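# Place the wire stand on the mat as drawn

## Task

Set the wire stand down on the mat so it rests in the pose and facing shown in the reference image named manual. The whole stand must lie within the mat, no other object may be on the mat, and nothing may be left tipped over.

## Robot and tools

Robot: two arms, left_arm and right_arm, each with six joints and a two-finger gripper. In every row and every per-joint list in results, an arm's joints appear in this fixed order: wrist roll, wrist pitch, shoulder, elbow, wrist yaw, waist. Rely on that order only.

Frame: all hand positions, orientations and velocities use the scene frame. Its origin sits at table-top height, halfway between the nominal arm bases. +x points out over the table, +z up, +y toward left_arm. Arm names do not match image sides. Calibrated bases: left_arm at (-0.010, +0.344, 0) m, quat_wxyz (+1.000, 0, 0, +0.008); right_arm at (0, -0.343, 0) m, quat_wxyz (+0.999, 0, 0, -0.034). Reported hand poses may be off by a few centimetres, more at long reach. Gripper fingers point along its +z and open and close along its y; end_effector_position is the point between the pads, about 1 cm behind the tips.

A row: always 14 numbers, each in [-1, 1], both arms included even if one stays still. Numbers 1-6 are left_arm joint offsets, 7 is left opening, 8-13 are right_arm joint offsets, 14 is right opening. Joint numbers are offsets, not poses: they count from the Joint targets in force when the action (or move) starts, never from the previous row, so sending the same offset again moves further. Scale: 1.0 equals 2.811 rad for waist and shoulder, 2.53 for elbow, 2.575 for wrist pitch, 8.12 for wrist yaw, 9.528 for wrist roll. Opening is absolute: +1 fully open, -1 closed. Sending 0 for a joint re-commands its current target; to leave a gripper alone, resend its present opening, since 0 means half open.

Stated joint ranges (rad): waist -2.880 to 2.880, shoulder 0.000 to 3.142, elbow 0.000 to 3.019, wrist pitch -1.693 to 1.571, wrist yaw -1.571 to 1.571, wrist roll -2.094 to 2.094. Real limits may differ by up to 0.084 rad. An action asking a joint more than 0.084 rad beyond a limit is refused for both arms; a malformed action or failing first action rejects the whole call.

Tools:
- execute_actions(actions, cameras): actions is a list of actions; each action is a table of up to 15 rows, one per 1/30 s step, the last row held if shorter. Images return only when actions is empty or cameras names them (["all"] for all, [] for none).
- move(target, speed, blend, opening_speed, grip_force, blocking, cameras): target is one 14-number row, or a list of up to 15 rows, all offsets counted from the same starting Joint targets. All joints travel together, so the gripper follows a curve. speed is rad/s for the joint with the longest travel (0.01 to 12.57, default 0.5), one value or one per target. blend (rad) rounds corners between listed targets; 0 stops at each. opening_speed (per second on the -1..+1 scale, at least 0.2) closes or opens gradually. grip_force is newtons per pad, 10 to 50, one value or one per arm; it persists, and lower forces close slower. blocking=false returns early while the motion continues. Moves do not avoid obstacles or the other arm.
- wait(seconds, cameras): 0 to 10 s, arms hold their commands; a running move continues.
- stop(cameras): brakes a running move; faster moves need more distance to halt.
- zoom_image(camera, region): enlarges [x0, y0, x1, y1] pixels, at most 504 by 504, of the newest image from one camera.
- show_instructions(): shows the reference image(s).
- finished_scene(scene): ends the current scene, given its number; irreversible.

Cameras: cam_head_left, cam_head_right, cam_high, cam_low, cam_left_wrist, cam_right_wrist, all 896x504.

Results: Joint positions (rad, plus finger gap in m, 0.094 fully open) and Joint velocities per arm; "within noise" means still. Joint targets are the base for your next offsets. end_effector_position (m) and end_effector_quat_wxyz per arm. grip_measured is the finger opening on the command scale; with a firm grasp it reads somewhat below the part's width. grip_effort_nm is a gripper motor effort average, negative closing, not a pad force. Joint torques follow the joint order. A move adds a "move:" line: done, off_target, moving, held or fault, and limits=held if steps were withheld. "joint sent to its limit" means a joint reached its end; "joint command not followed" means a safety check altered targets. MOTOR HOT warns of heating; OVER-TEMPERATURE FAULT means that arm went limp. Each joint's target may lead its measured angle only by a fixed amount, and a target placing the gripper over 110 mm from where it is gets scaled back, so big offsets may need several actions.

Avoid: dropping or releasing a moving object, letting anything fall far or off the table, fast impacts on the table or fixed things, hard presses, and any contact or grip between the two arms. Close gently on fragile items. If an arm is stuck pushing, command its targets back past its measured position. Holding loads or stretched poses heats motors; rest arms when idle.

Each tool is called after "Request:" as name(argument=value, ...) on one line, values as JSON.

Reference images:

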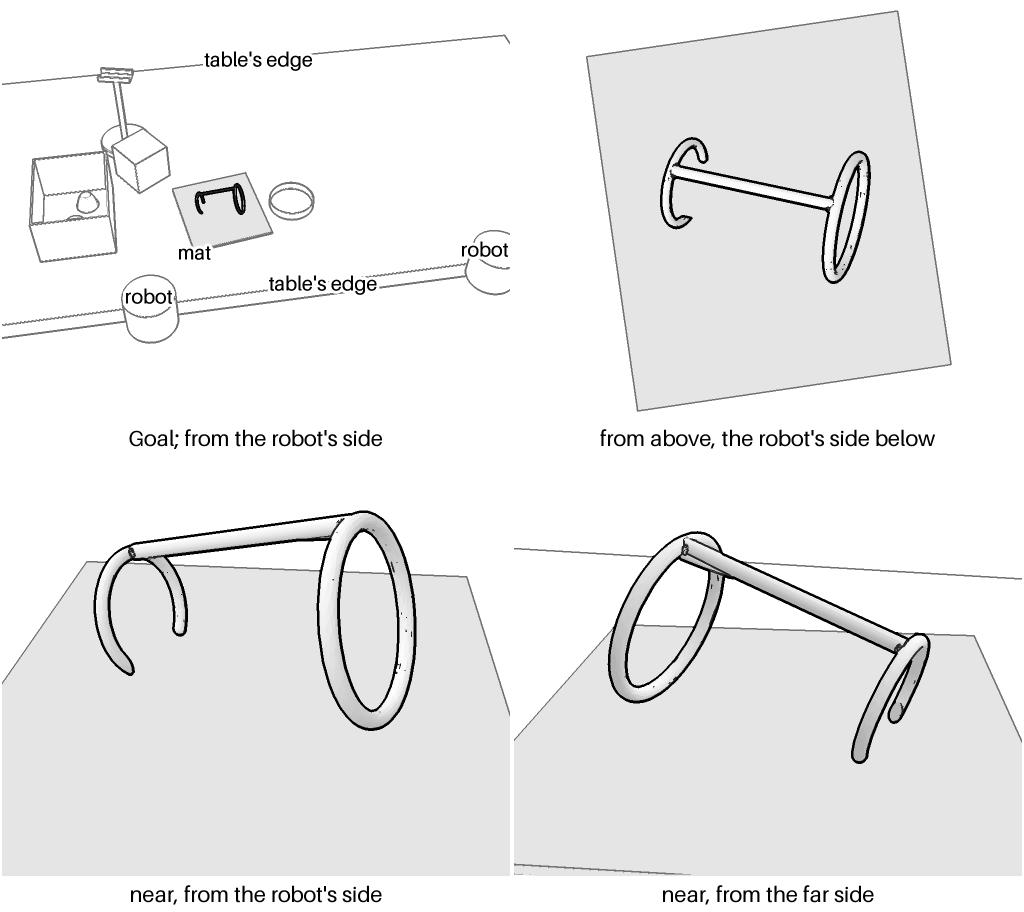

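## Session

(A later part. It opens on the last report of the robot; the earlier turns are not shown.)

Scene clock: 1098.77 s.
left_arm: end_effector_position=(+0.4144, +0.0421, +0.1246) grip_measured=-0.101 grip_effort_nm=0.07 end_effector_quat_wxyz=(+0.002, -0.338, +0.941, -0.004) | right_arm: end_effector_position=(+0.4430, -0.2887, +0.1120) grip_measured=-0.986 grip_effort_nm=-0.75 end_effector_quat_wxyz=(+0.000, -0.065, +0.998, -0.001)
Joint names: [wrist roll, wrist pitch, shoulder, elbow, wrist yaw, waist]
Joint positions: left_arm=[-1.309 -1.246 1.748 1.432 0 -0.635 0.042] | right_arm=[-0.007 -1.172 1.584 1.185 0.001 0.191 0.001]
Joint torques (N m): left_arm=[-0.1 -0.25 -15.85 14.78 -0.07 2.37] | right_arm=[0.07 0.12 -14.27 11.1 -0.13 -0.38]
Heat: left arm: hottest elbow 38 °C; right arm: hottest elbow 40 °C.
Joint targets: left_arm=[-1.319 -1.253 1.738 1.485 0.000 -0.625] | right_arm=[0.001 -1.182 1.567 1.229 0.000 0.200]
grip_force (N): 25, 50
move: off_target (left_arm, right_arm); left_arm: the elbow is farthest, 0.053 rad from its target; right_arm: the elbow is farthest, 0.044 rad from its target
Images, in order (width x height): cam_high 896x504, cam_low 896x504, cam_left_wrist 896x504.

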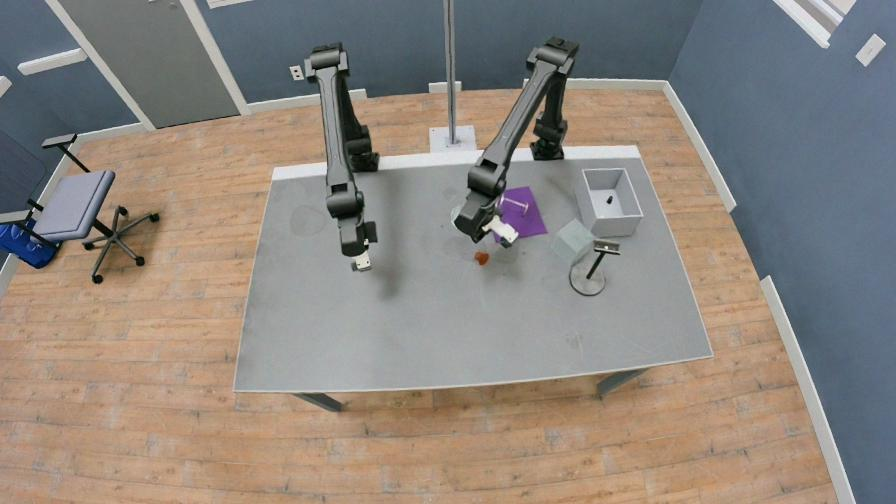

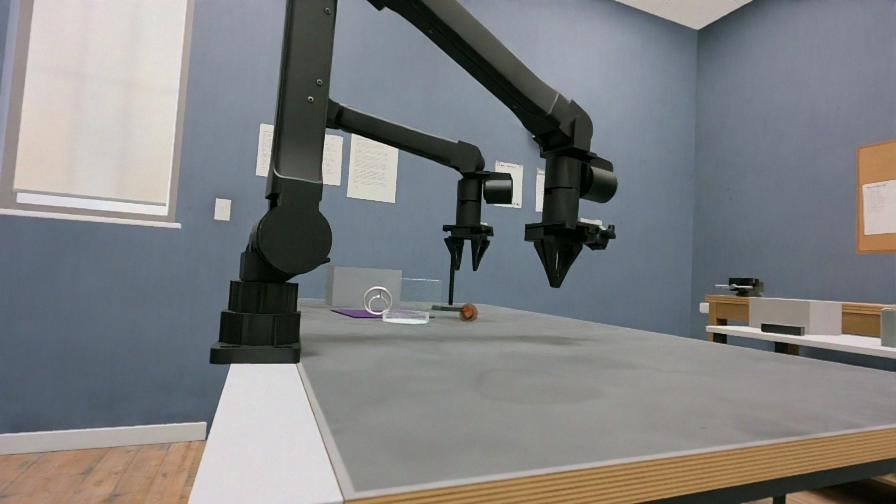

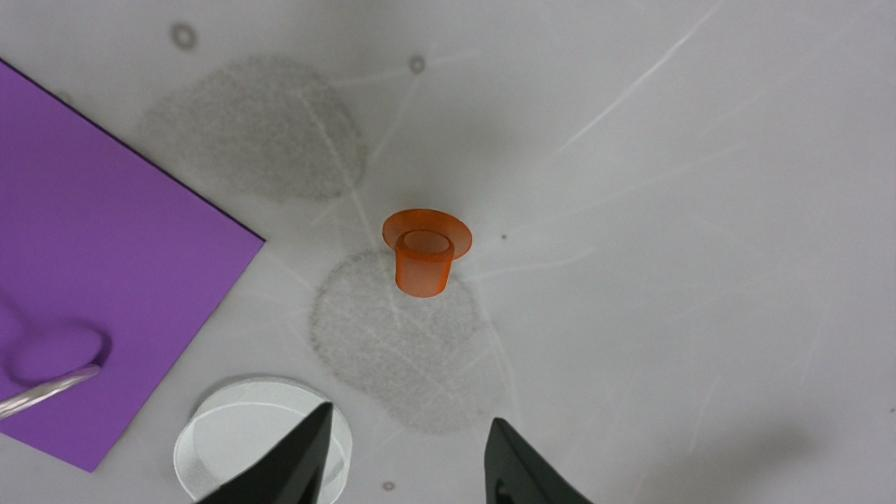

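Request:
move(target=[[0,0.0518,0.024,-0.0458,0,0.0036,-0.1, 0,0,0,0,0,0,-1],[0,0.0988,0.0473,-0.0684,0,0.0036,-0.1, 0,0,0,0,0,0,-1],[0,0.0988,0.0473,-0.0684,0,0.0036,-0.75, 0,0,0,0,0,0,-1]], speed=[0.3,0.15,0.2], blend=[0.03,0,0], cameras=["cam_left_wrist", "cam_low", "cam_high"])

Request:
zoom_image(camera="cam_low", region=[410, 230, 530, 330])

Request:
zoom_image(camera="cam_left_wrist", region=[280, 264, 560, 504])

Scene clock: 1125.77 s.
left_arm: end_effector_position=(+0.4194, +0.0437, +0.0226) grip_measured=-0.426 grip_effort_nm=-0.51 end_effector_quat_wxyz=(+0.002, -0.342, +0.940, -0.003) | right_arm: end_effector_position=(+0.4430, -0.2887, +0.1120) grip_measured=-0.986 grip_effort_nm=-0.74 end_effector_quat_wxyz=(+0.000, -0.065, +0.998, -0.001)
Joint names: [wrist roll, wrist pitch, shoulder, elbow, wrist yaw, waist]
Joint positions: left_arm=[-1.309 -1.008 1.869 1.312 0 -0.627 0.027] | right_arm=[-0.007 -1.172 1.584 1.185 0.001 0.191 0.001]
Joint torques (N m): left_arm=[-0.09 0.44 -14.86 8.92 -0.08 2.43] | right_arm=[0.09 0.1 -13.92 11.03 -0.12 0.21]
Heat: left arm: hottest elbow 41 °C; right arm: hottest elbow 40 °C.
Joint targets: left_arm=[-1.319 -0.999 1.871 1.312 0.000 -0.615] | right_arm=[0.001 -1.182 1.567 1.229 0.000 0.200]
grip_force (N): 25, 50
move: off_target (right_arm); right_arm: the elbow is farthest, 0.044 rad from its target
Images, in order (width x height): cam_high 896x504, cam_low 896x504, cam_left_wrist 896x504.

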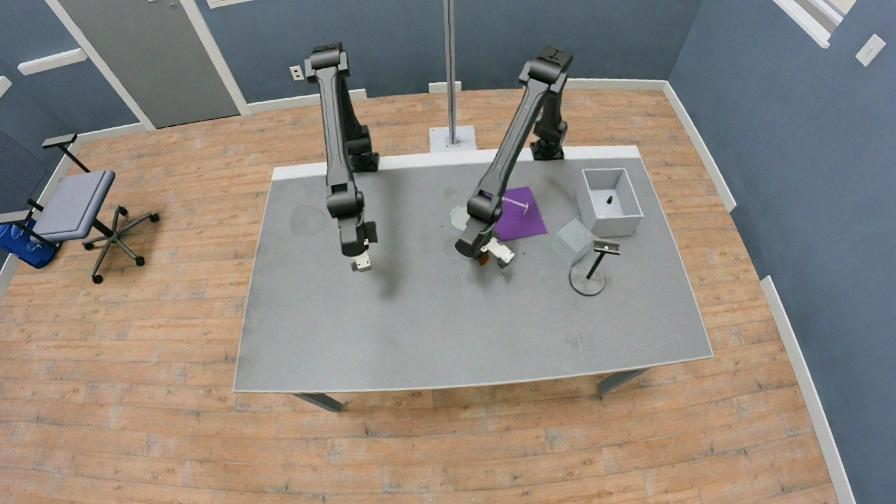

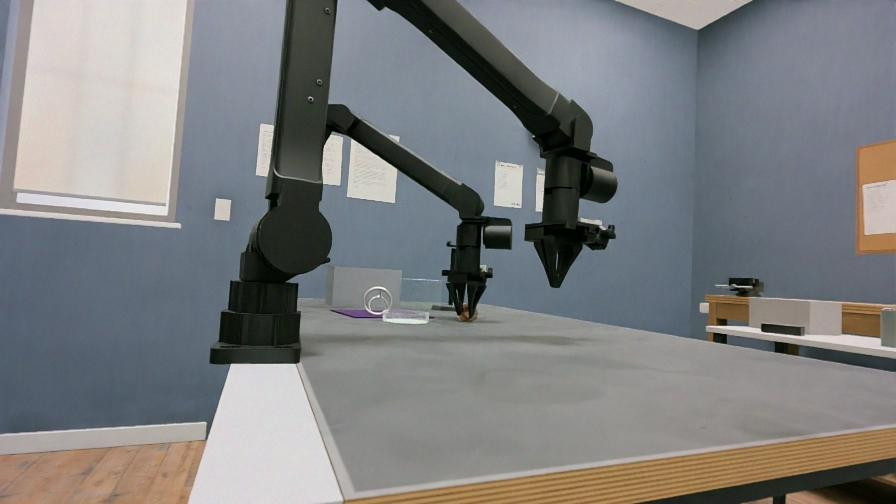

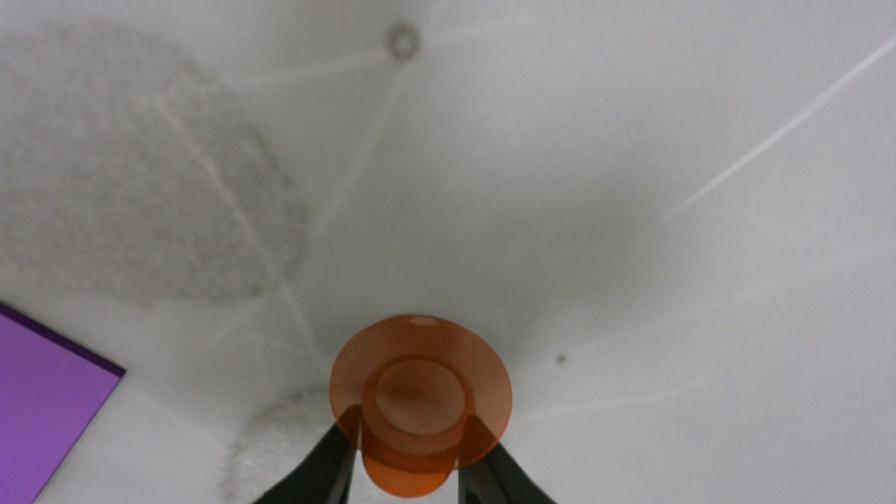

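Scaled by 4.200 from the camera's 896x504 image, which has a finer 1280x720 frame.

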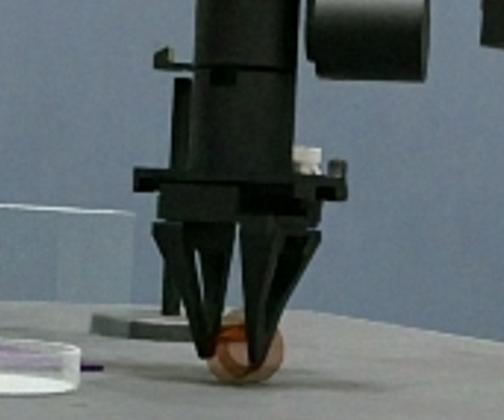

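Scaled by 1.800 from the camera's 896x504 image, which has a finer 1280x720 frame.

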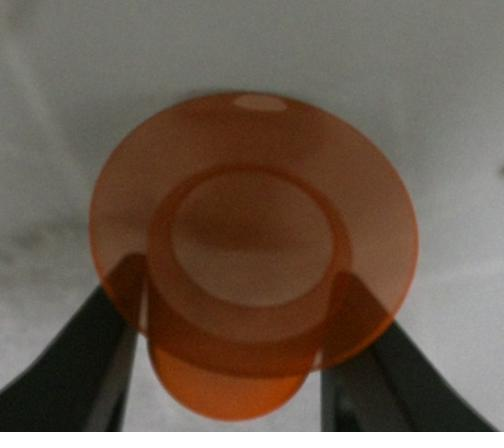

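Request:
move(target=[[0,-0.053,-0.0265,0.0435,0,0,-0.75, 0,0,0,0,0,0,-1],[-0.0173,-0.0388,-0.0213,0.0229,-0.0698,-0.0651,-0.75, 0,0,0,0,0,0,-1],[-0.0346,0.0388,0.0206,-0.0387,-0.14,-0.1163,-0.75, 0,0,0,0,0,0,-1]], speed=[0.2,0.5,0.4], blend=[0.03,0.08,0], cameras=["cam_left_wrist", "cam_low", "cam_high"])

Request:
zoom_image(camera="cam_low", region=[390, 220, 530, 330])

Request:
zoom_image(camera="cam_high", region=[420, 170, 560, 290])

Scene clock: 1140.97 s.
left_arm: end_effector_position=(+0.4183, +0.0430, +0.0644) grip_measured=-0.427 grip_effort_nm=-0.58 end_effector_quat_wxyz=(+0.508, -0.285, +0.794, +0.175) | right_arm: end_effector_position=(+0.4430, -0.2887, +0.1120) grip_measured=-0.986 grip_effort_nm=-0.75 end_effector_quat_wxyz=(+0.000, -0.065, +0.998, -0.001)
Joint names: [wrist roll, wrist pitch, shoulder, elbow, wrist yaw, waist]
Joint positions: left_arm=[-1.638 -0.907 1.927 1.214 -1.134 -0.935 0.027] | right_arm=[-0.007 -1.172 1.584 1.185 0.001 0.191 0.001]
Joint torques (N m): left_arm=[-0.1 0.34 -15.21 7.73 -0.72 1.49] | right_arm=[0.08 -0.1 -13.27 11.11 -0.14 -0.26]
Heat: left arm: hottest elbow 38 °C; right arm: hottest elbow 40 °C.
Joint targets: left_arm=[-1.649 -0.899 1.929 1.214 -1.137 -0.942] | right_arm=[0.001 -1.182 1.567 1.229 0.000 0.200]
grip_force (N): 25, 50
move: off_target (right_arm); right_arm: the elbow is farthest, 0.044 rad from its target
Images, in order (width x height): cam_high 896x504, cam_low 896x504, cam_left_wrist 896x504.

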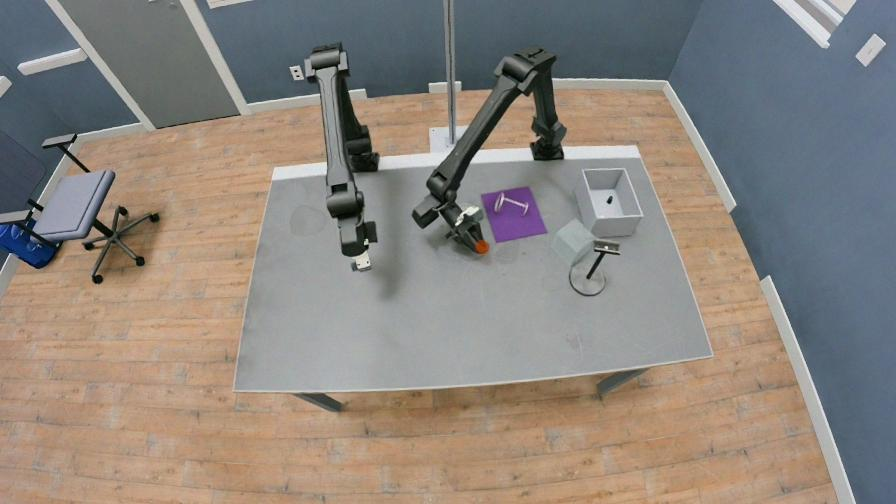

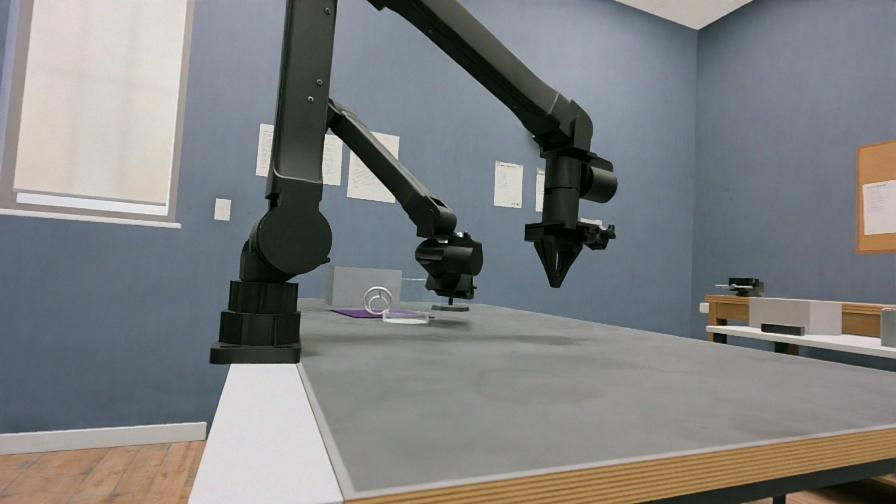

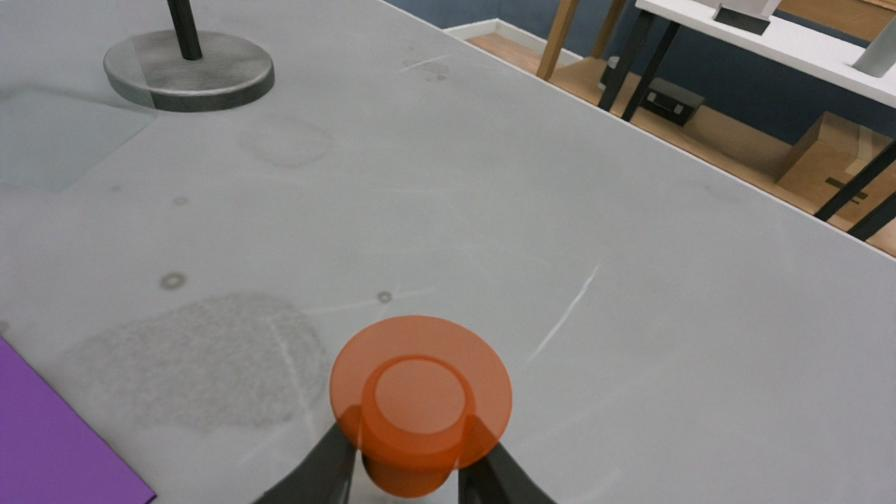

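Scaled by 3.600 from the camera's 896x504 image, which has a finer 1280x720 frame.

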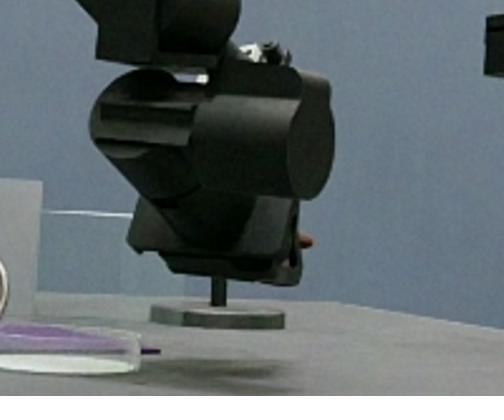

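Scaled by 3.600 from the camera's 896x504 image, which has a finer 1280x720 frame.

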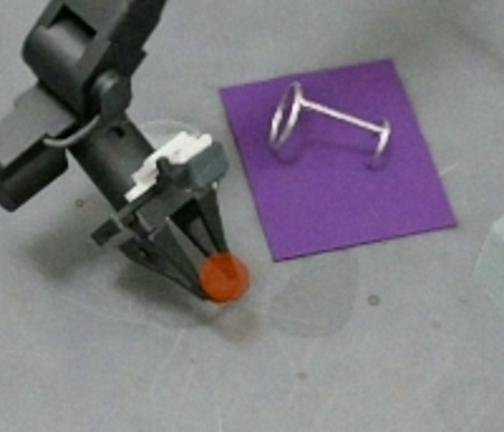

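Request:
move(target=[[0.0192,0.0629,-0.0092,-0.0142,0,0.031,-0.75, 0,0,0,0,0,0,-1],[0.0192,0.0972,0.0189,-0.0204,0,0.031,-0.75, 0,0,0,0,0,0,-1]], speed=[0.2,0.12], blend=[0.01,0], cameras=["cam_left_wrist", "cam_low", "cam_high"])

Request:
zoom_image(camera="cam_low", region=[390, 240, 530, 330])

Request:
zoom_image(camera="cam_high", region=[420, 190, 540, 290])

Request:
zoom_image(camera="cam_left_wrist", region=[280, 264, 560, 504])

Scene clock: 1155.37 s.
left_arm: end_effector_position=(+0.4464, +0.0671, +0.0243) grip_measured=-0.427 grip_effort_nm=-0.58 end_effector_quat_wxyz=(+0.508, -0.285, +0.793, +0.178) | right_arm: end_effector_position=(+0.4430, -0.2887, +0.1120) grip_measured=-0.986 grip_effort_nm=-0.75 end_effector_quat_wxyz=(+0.000, -0.065, +0.998, -0.001)
Joint names: [wrist roll, wrist pitch, shoulder, elbow, wrist yaw, waist]
Joint positions: left_arm=[-1.476 -0.658 1.982 1.163 -1.134 -0.862 0.027] | right_arm=[-0.007 -1.172 1.584 1.185 0.001 0.191 0.001]
Joint torques (N m): left_arm=[0.13 0.73 -15.5 7.28 -0.74 1.9] | right_arm=[0.08 0.12 -13.68 11.18 -0.11 0.15]
Heat: left arm: hottest elbow 37 °C; right arm: hottest elbow 40 °C.
Joint targets: left_arm=[-1.466 -0.648 1.982 1.162 -1.137 -0.855] | right_arm=[0.001 -1.182 1.567 1.229 0.000 0.200]
grip_force (N): 25, 50
move: off_target (right_arm); right_arm: the elbow is farthest, 0.044 rad from its target
Images, in order (width x height): cam_high 896x504, cam_low 896x504, cam_left_wrist 896x504.

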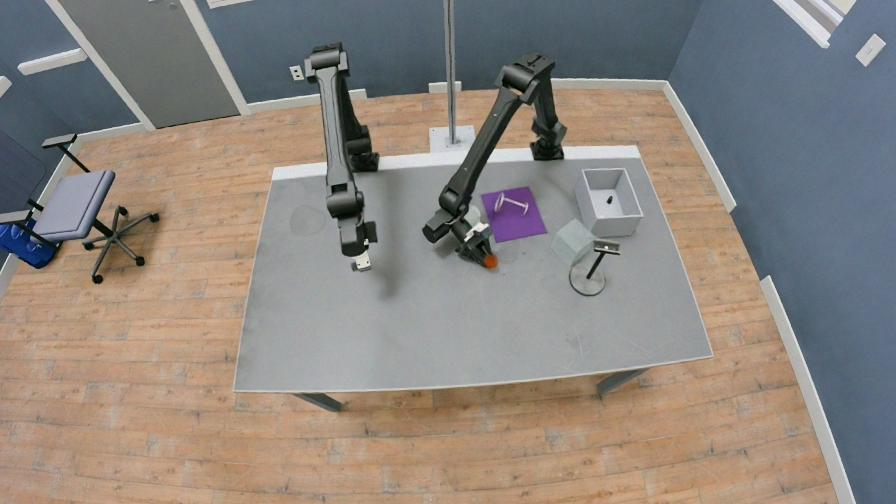

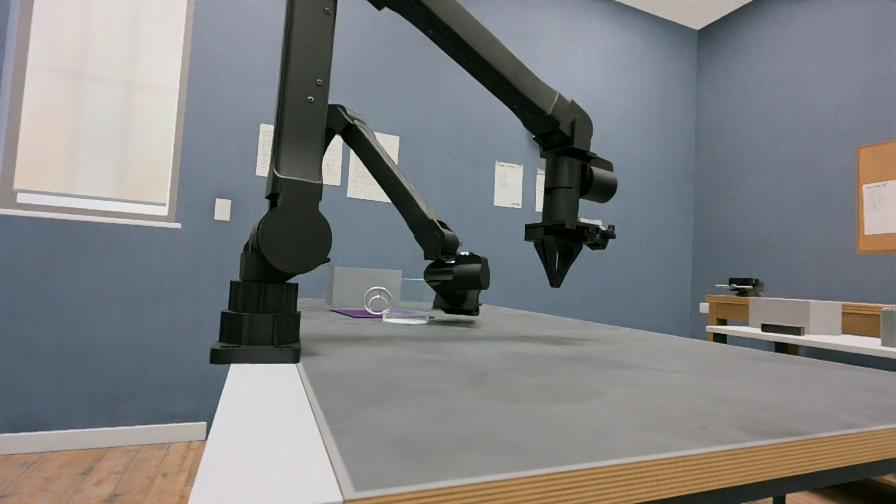

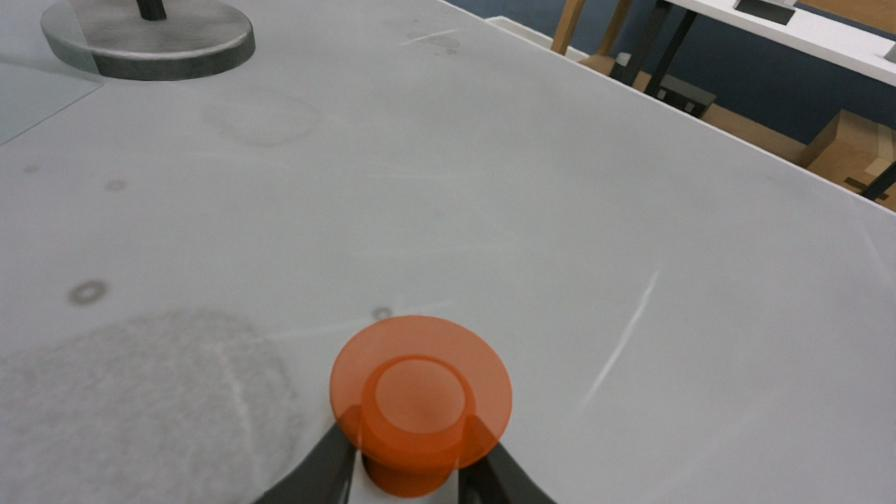

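Scaled by 3.600 from the camera's 896x504 image, which has a finer 1280x720 frame.

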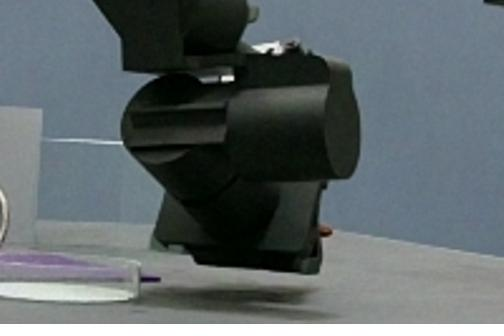

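Scaled by 4.200 from the camera's 896x504 image, which has a finer 1280x720 frame.

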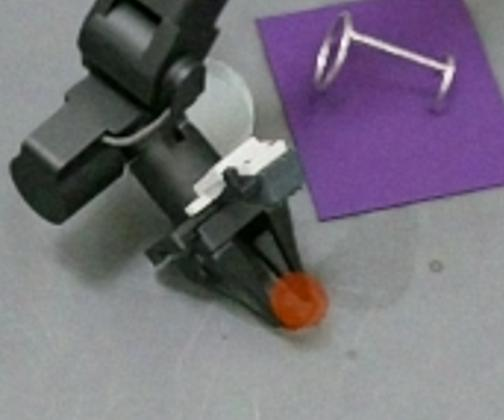

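Scaled by 1.800 from the camera's 896x504 image, which has a finer 1280x720 frame.

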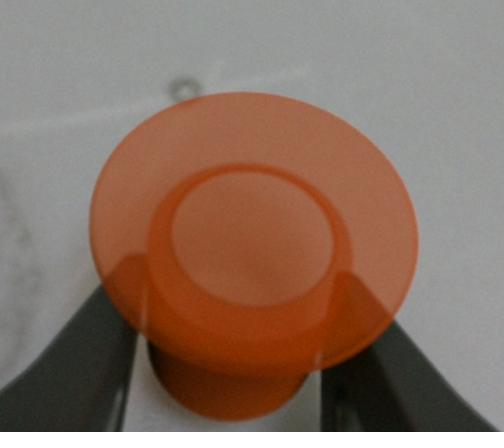

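Request:
move(target=[[0,0.0057,0.0043,-0.0011,0,0,-0.75, 0,0,0,0,0,0,-1],[0,0.0057,0.0043,-0.0011,0,0,0.3, 0,0,0,0,0,0,-1]], speed=[0.06,0.1], opening_speed=0.5, cameras=["cam_left_wrist", "cam_low", "cam_high"])

Request:
zoom_image(camera="cam_left_wrist", region=[280, 264, 560, 504])

Scene clock: 1166.10 s.
left_arm: end_effector_position=(+0.4473, +0.0661, +0.0214) grip_measured=+0.298 grip_effort_nm=0.09 end_effector_quat_wxyz=(+0.509, -0.287, +0.792, +0.175) | right_arm: end_effector_position=(+0.4430, -0.2887, +0.1120) grip_measured=-0.986 grip_effort_nm=-0.75 end_effector_quat_wxyz=(+0.000, -0.065, +0.998, -0.001)
Joint names: [wrist roll, wrist pitch, shoulder, elbow, wrist yaw, waist]
Joint positions: left_arm=[-1.475 -0.644 1.989 1.163 -1.135 -0.862 0.061] | right_arm=[-0.007 -1.172 1.584 1.185 0.001 0.191 0.001]
Joint torques (N m): left_arm=[0.12 0.64 -15.09 7.1 -0.64 2.32] | right_arm=[0.08 -0.05 -13.8 11.12 -0.11 -0.44]
Heat: left arm: hottest elbow 36 °C; right arm: hottest elbow 40 °C.
Joint targets: left_arm=[-1.466 -0.634 1.994 1.159 -1.137 -0.855] | right_arm=[0.001 -1.182 1.567 1.229 0.000 0.200]
grip_force (N): 25, 50
move: off_target (right_arm); right_arm: the elbow is farthest, 0.044 rad from its target
Images, in order (width x height): cam_high 896x504, cam_low 896x504, cam_left_wrist 896x504.

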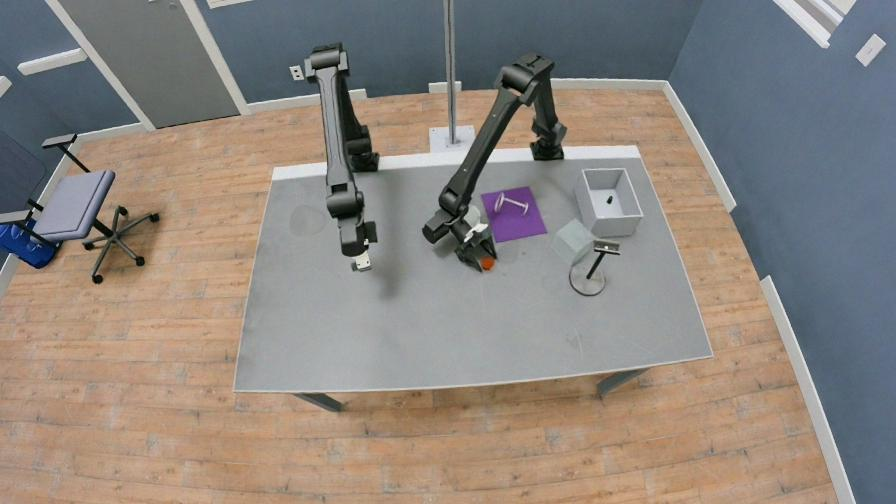

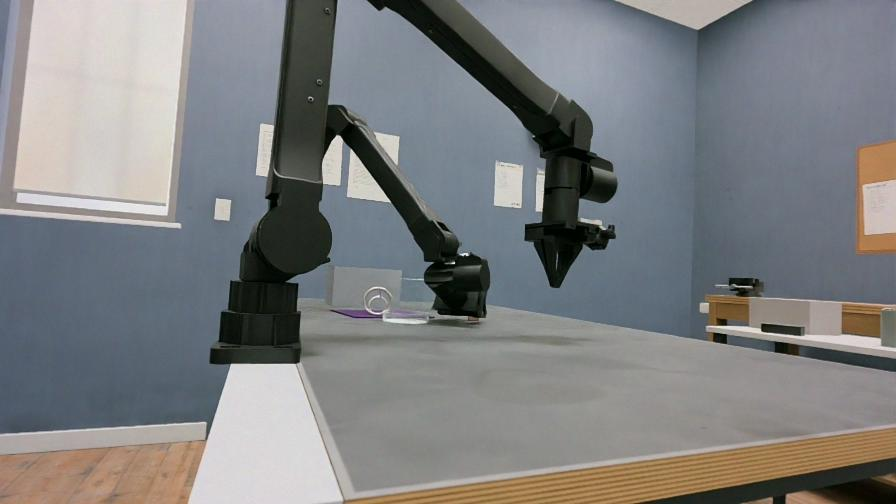

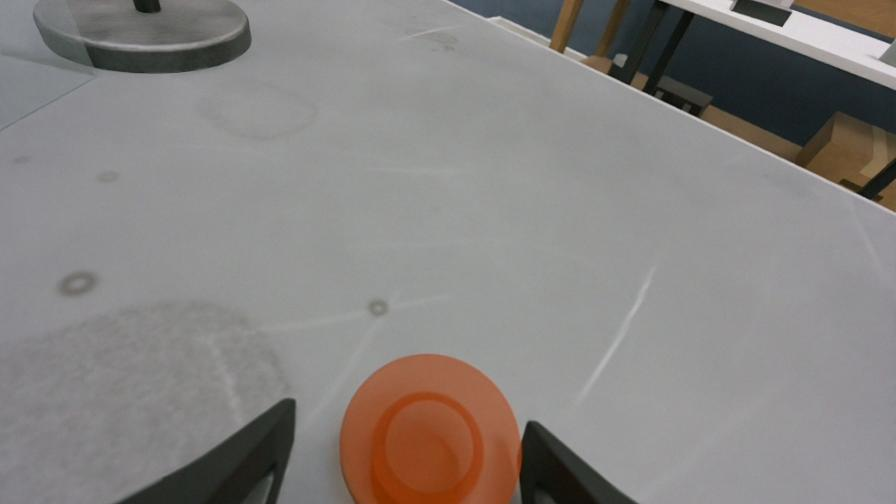

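Scaled by 1.800 from the camera's 896x504 image, which has a finer 1280x720 frame.

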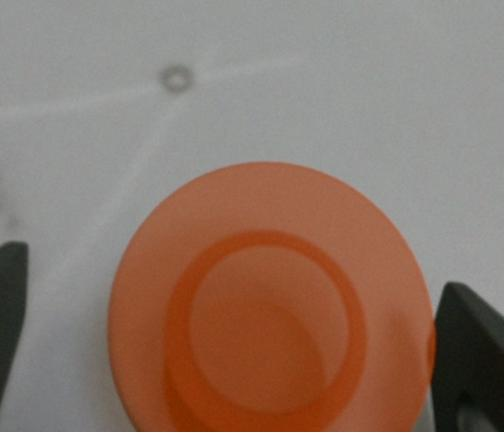

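Request:
move(target=[[0,0,0,0,0,0,0.9, 0,0,0,0,0,0,-1],[0,0,0,0.0178,0,0,0.9, 0,0,0,0,0,0,-1],[0,-0.0621,-0.048,0.0277,0,0,0.9, 0,0,0,0,0,0,-1],[0,-0.15,-0.11,0.0677,0,0,0.9, 0,0,0,0,0,0,-1]], speed=[0.1,0.1,0.2,0.4], blend=[0,0,0.04,0], opening_speed=0.6, cameras=["cam_left_wrist", "cam_low", "cam_high", "cam_head_right"])

Request:
zoom_image(camera="cam_low", region=[410, 230, 530, 330])

Request:
zoom_image(camera="cam_high", region=[420, 170, 560, 290])

Request:
zoom_image(camera="cam_head_right", region=[290, 220, 520, 340])

Scene clock: 1177.90 s.
left_arm: end_effector_position=(+0.4449, +0.0691, +0.2062) grip_measured=+0.898 grip_effort_nm=0.08 end_effector_quat_wxyz=(+0.519, -0.301, +0.785, +0.152) | right_arm: end_effector_position=(+0.4430, -0.2887, +0.1120) grip_measured=-0.986 grip_effort_nm=-0.75 end_effector_quat_wxyz=(+0.000, -0.065, +0.998, -0.001)
Joint names: [wrist roll, wrist pitch, shoulder, elbow, wrist yaw, waist]
Joint positions: left_arm=[-1.475 -1.013 1.683 1.286 -1.137 -0.862 0.089] | right_arm=[-0.007 -1.172 1.584 1.185 0.001 0.191 0.001]
Joint torques (N m): left_arm=[0.12 -0.01 -13.51 14.01 -0.6 2.08] | right_arm=[0.05 0.08 -13.33 11.15 -0.11 0.09]
Heat: left arm: hottest elbow 36 °C; right arm: hottest elbow 40 °C.
Joint targets: left_arm=[-1.466 -1.020 1.685 1.331 -1.137 -0.855] | right_arm=[0.001 -1.182 1.567 1.229 0.000 0.200]
grip_force (N): 25, 50
move: off_target (left_arm, right_arm); left_arm: the elbow is farthest, 0.044 rad from its target; right_arm: the elbow is farthest, 0.044 rad from its target
Images, in order (width x height): cam_head_right 896x504, cam_high 896x504, cam_low 896x504, cam_left_wrist 896x504.

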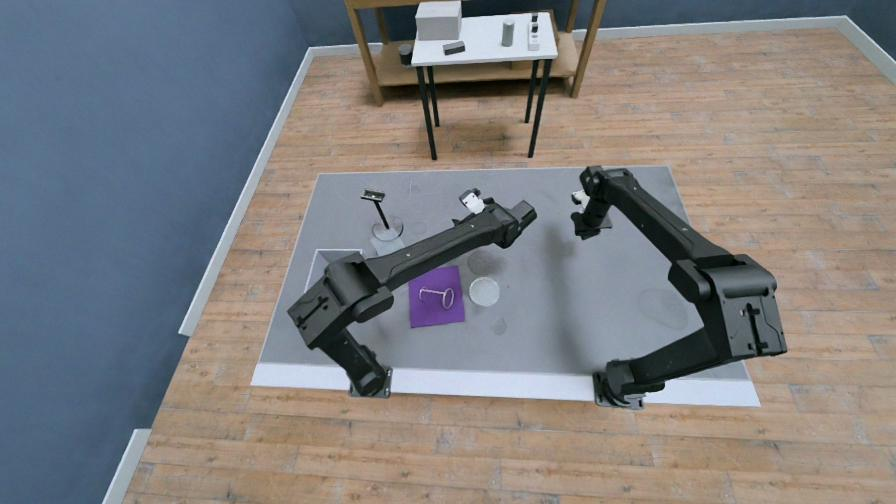

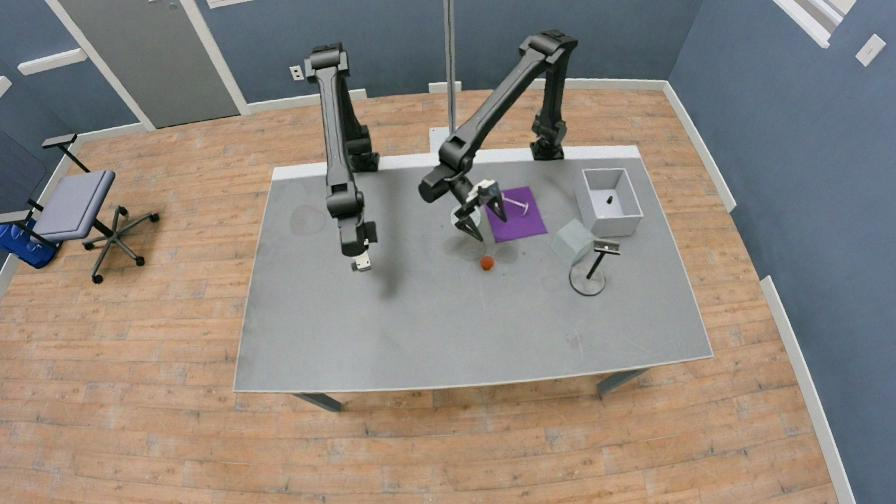

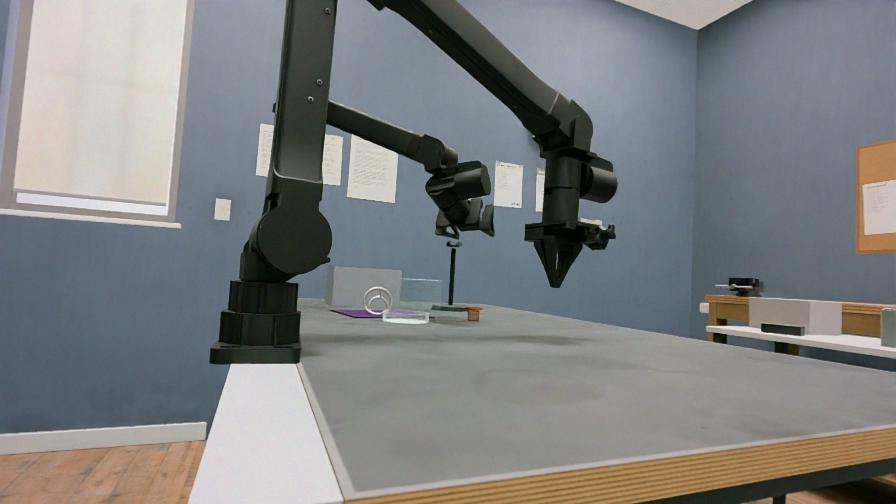

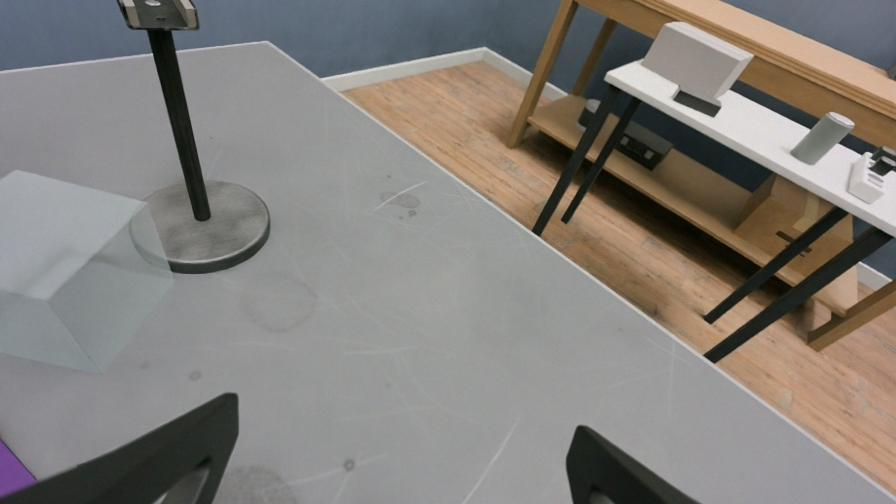

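Scaled by 4.200 from the camera's 896x504 image, which has a finer 1280x720 frame.

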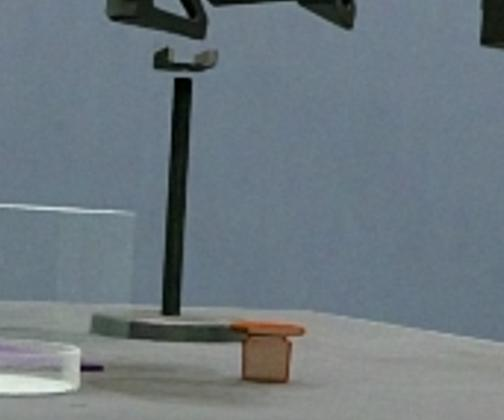

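Scaled by 3.600 from the camera's 896x504 image, which has a finer 1280x720 frame.

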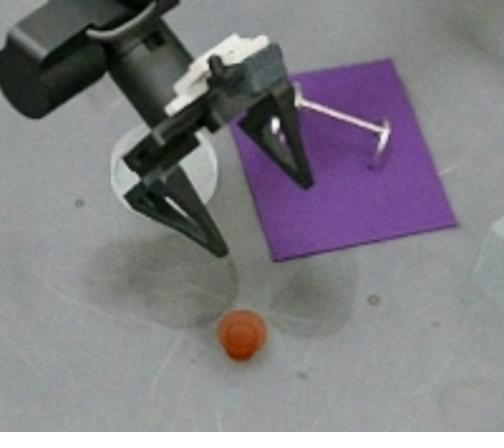

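Scaled by 2.191 from the camera's 896x504 image, which has a finer 1280x720 frame.

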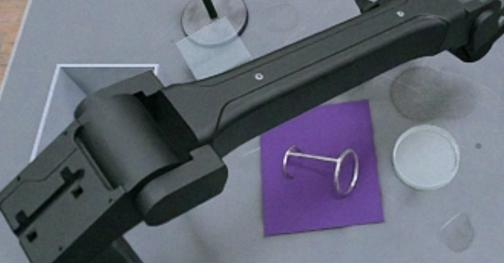

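Request:
finished_scene(scene=1)

The scene is finished: the task was done.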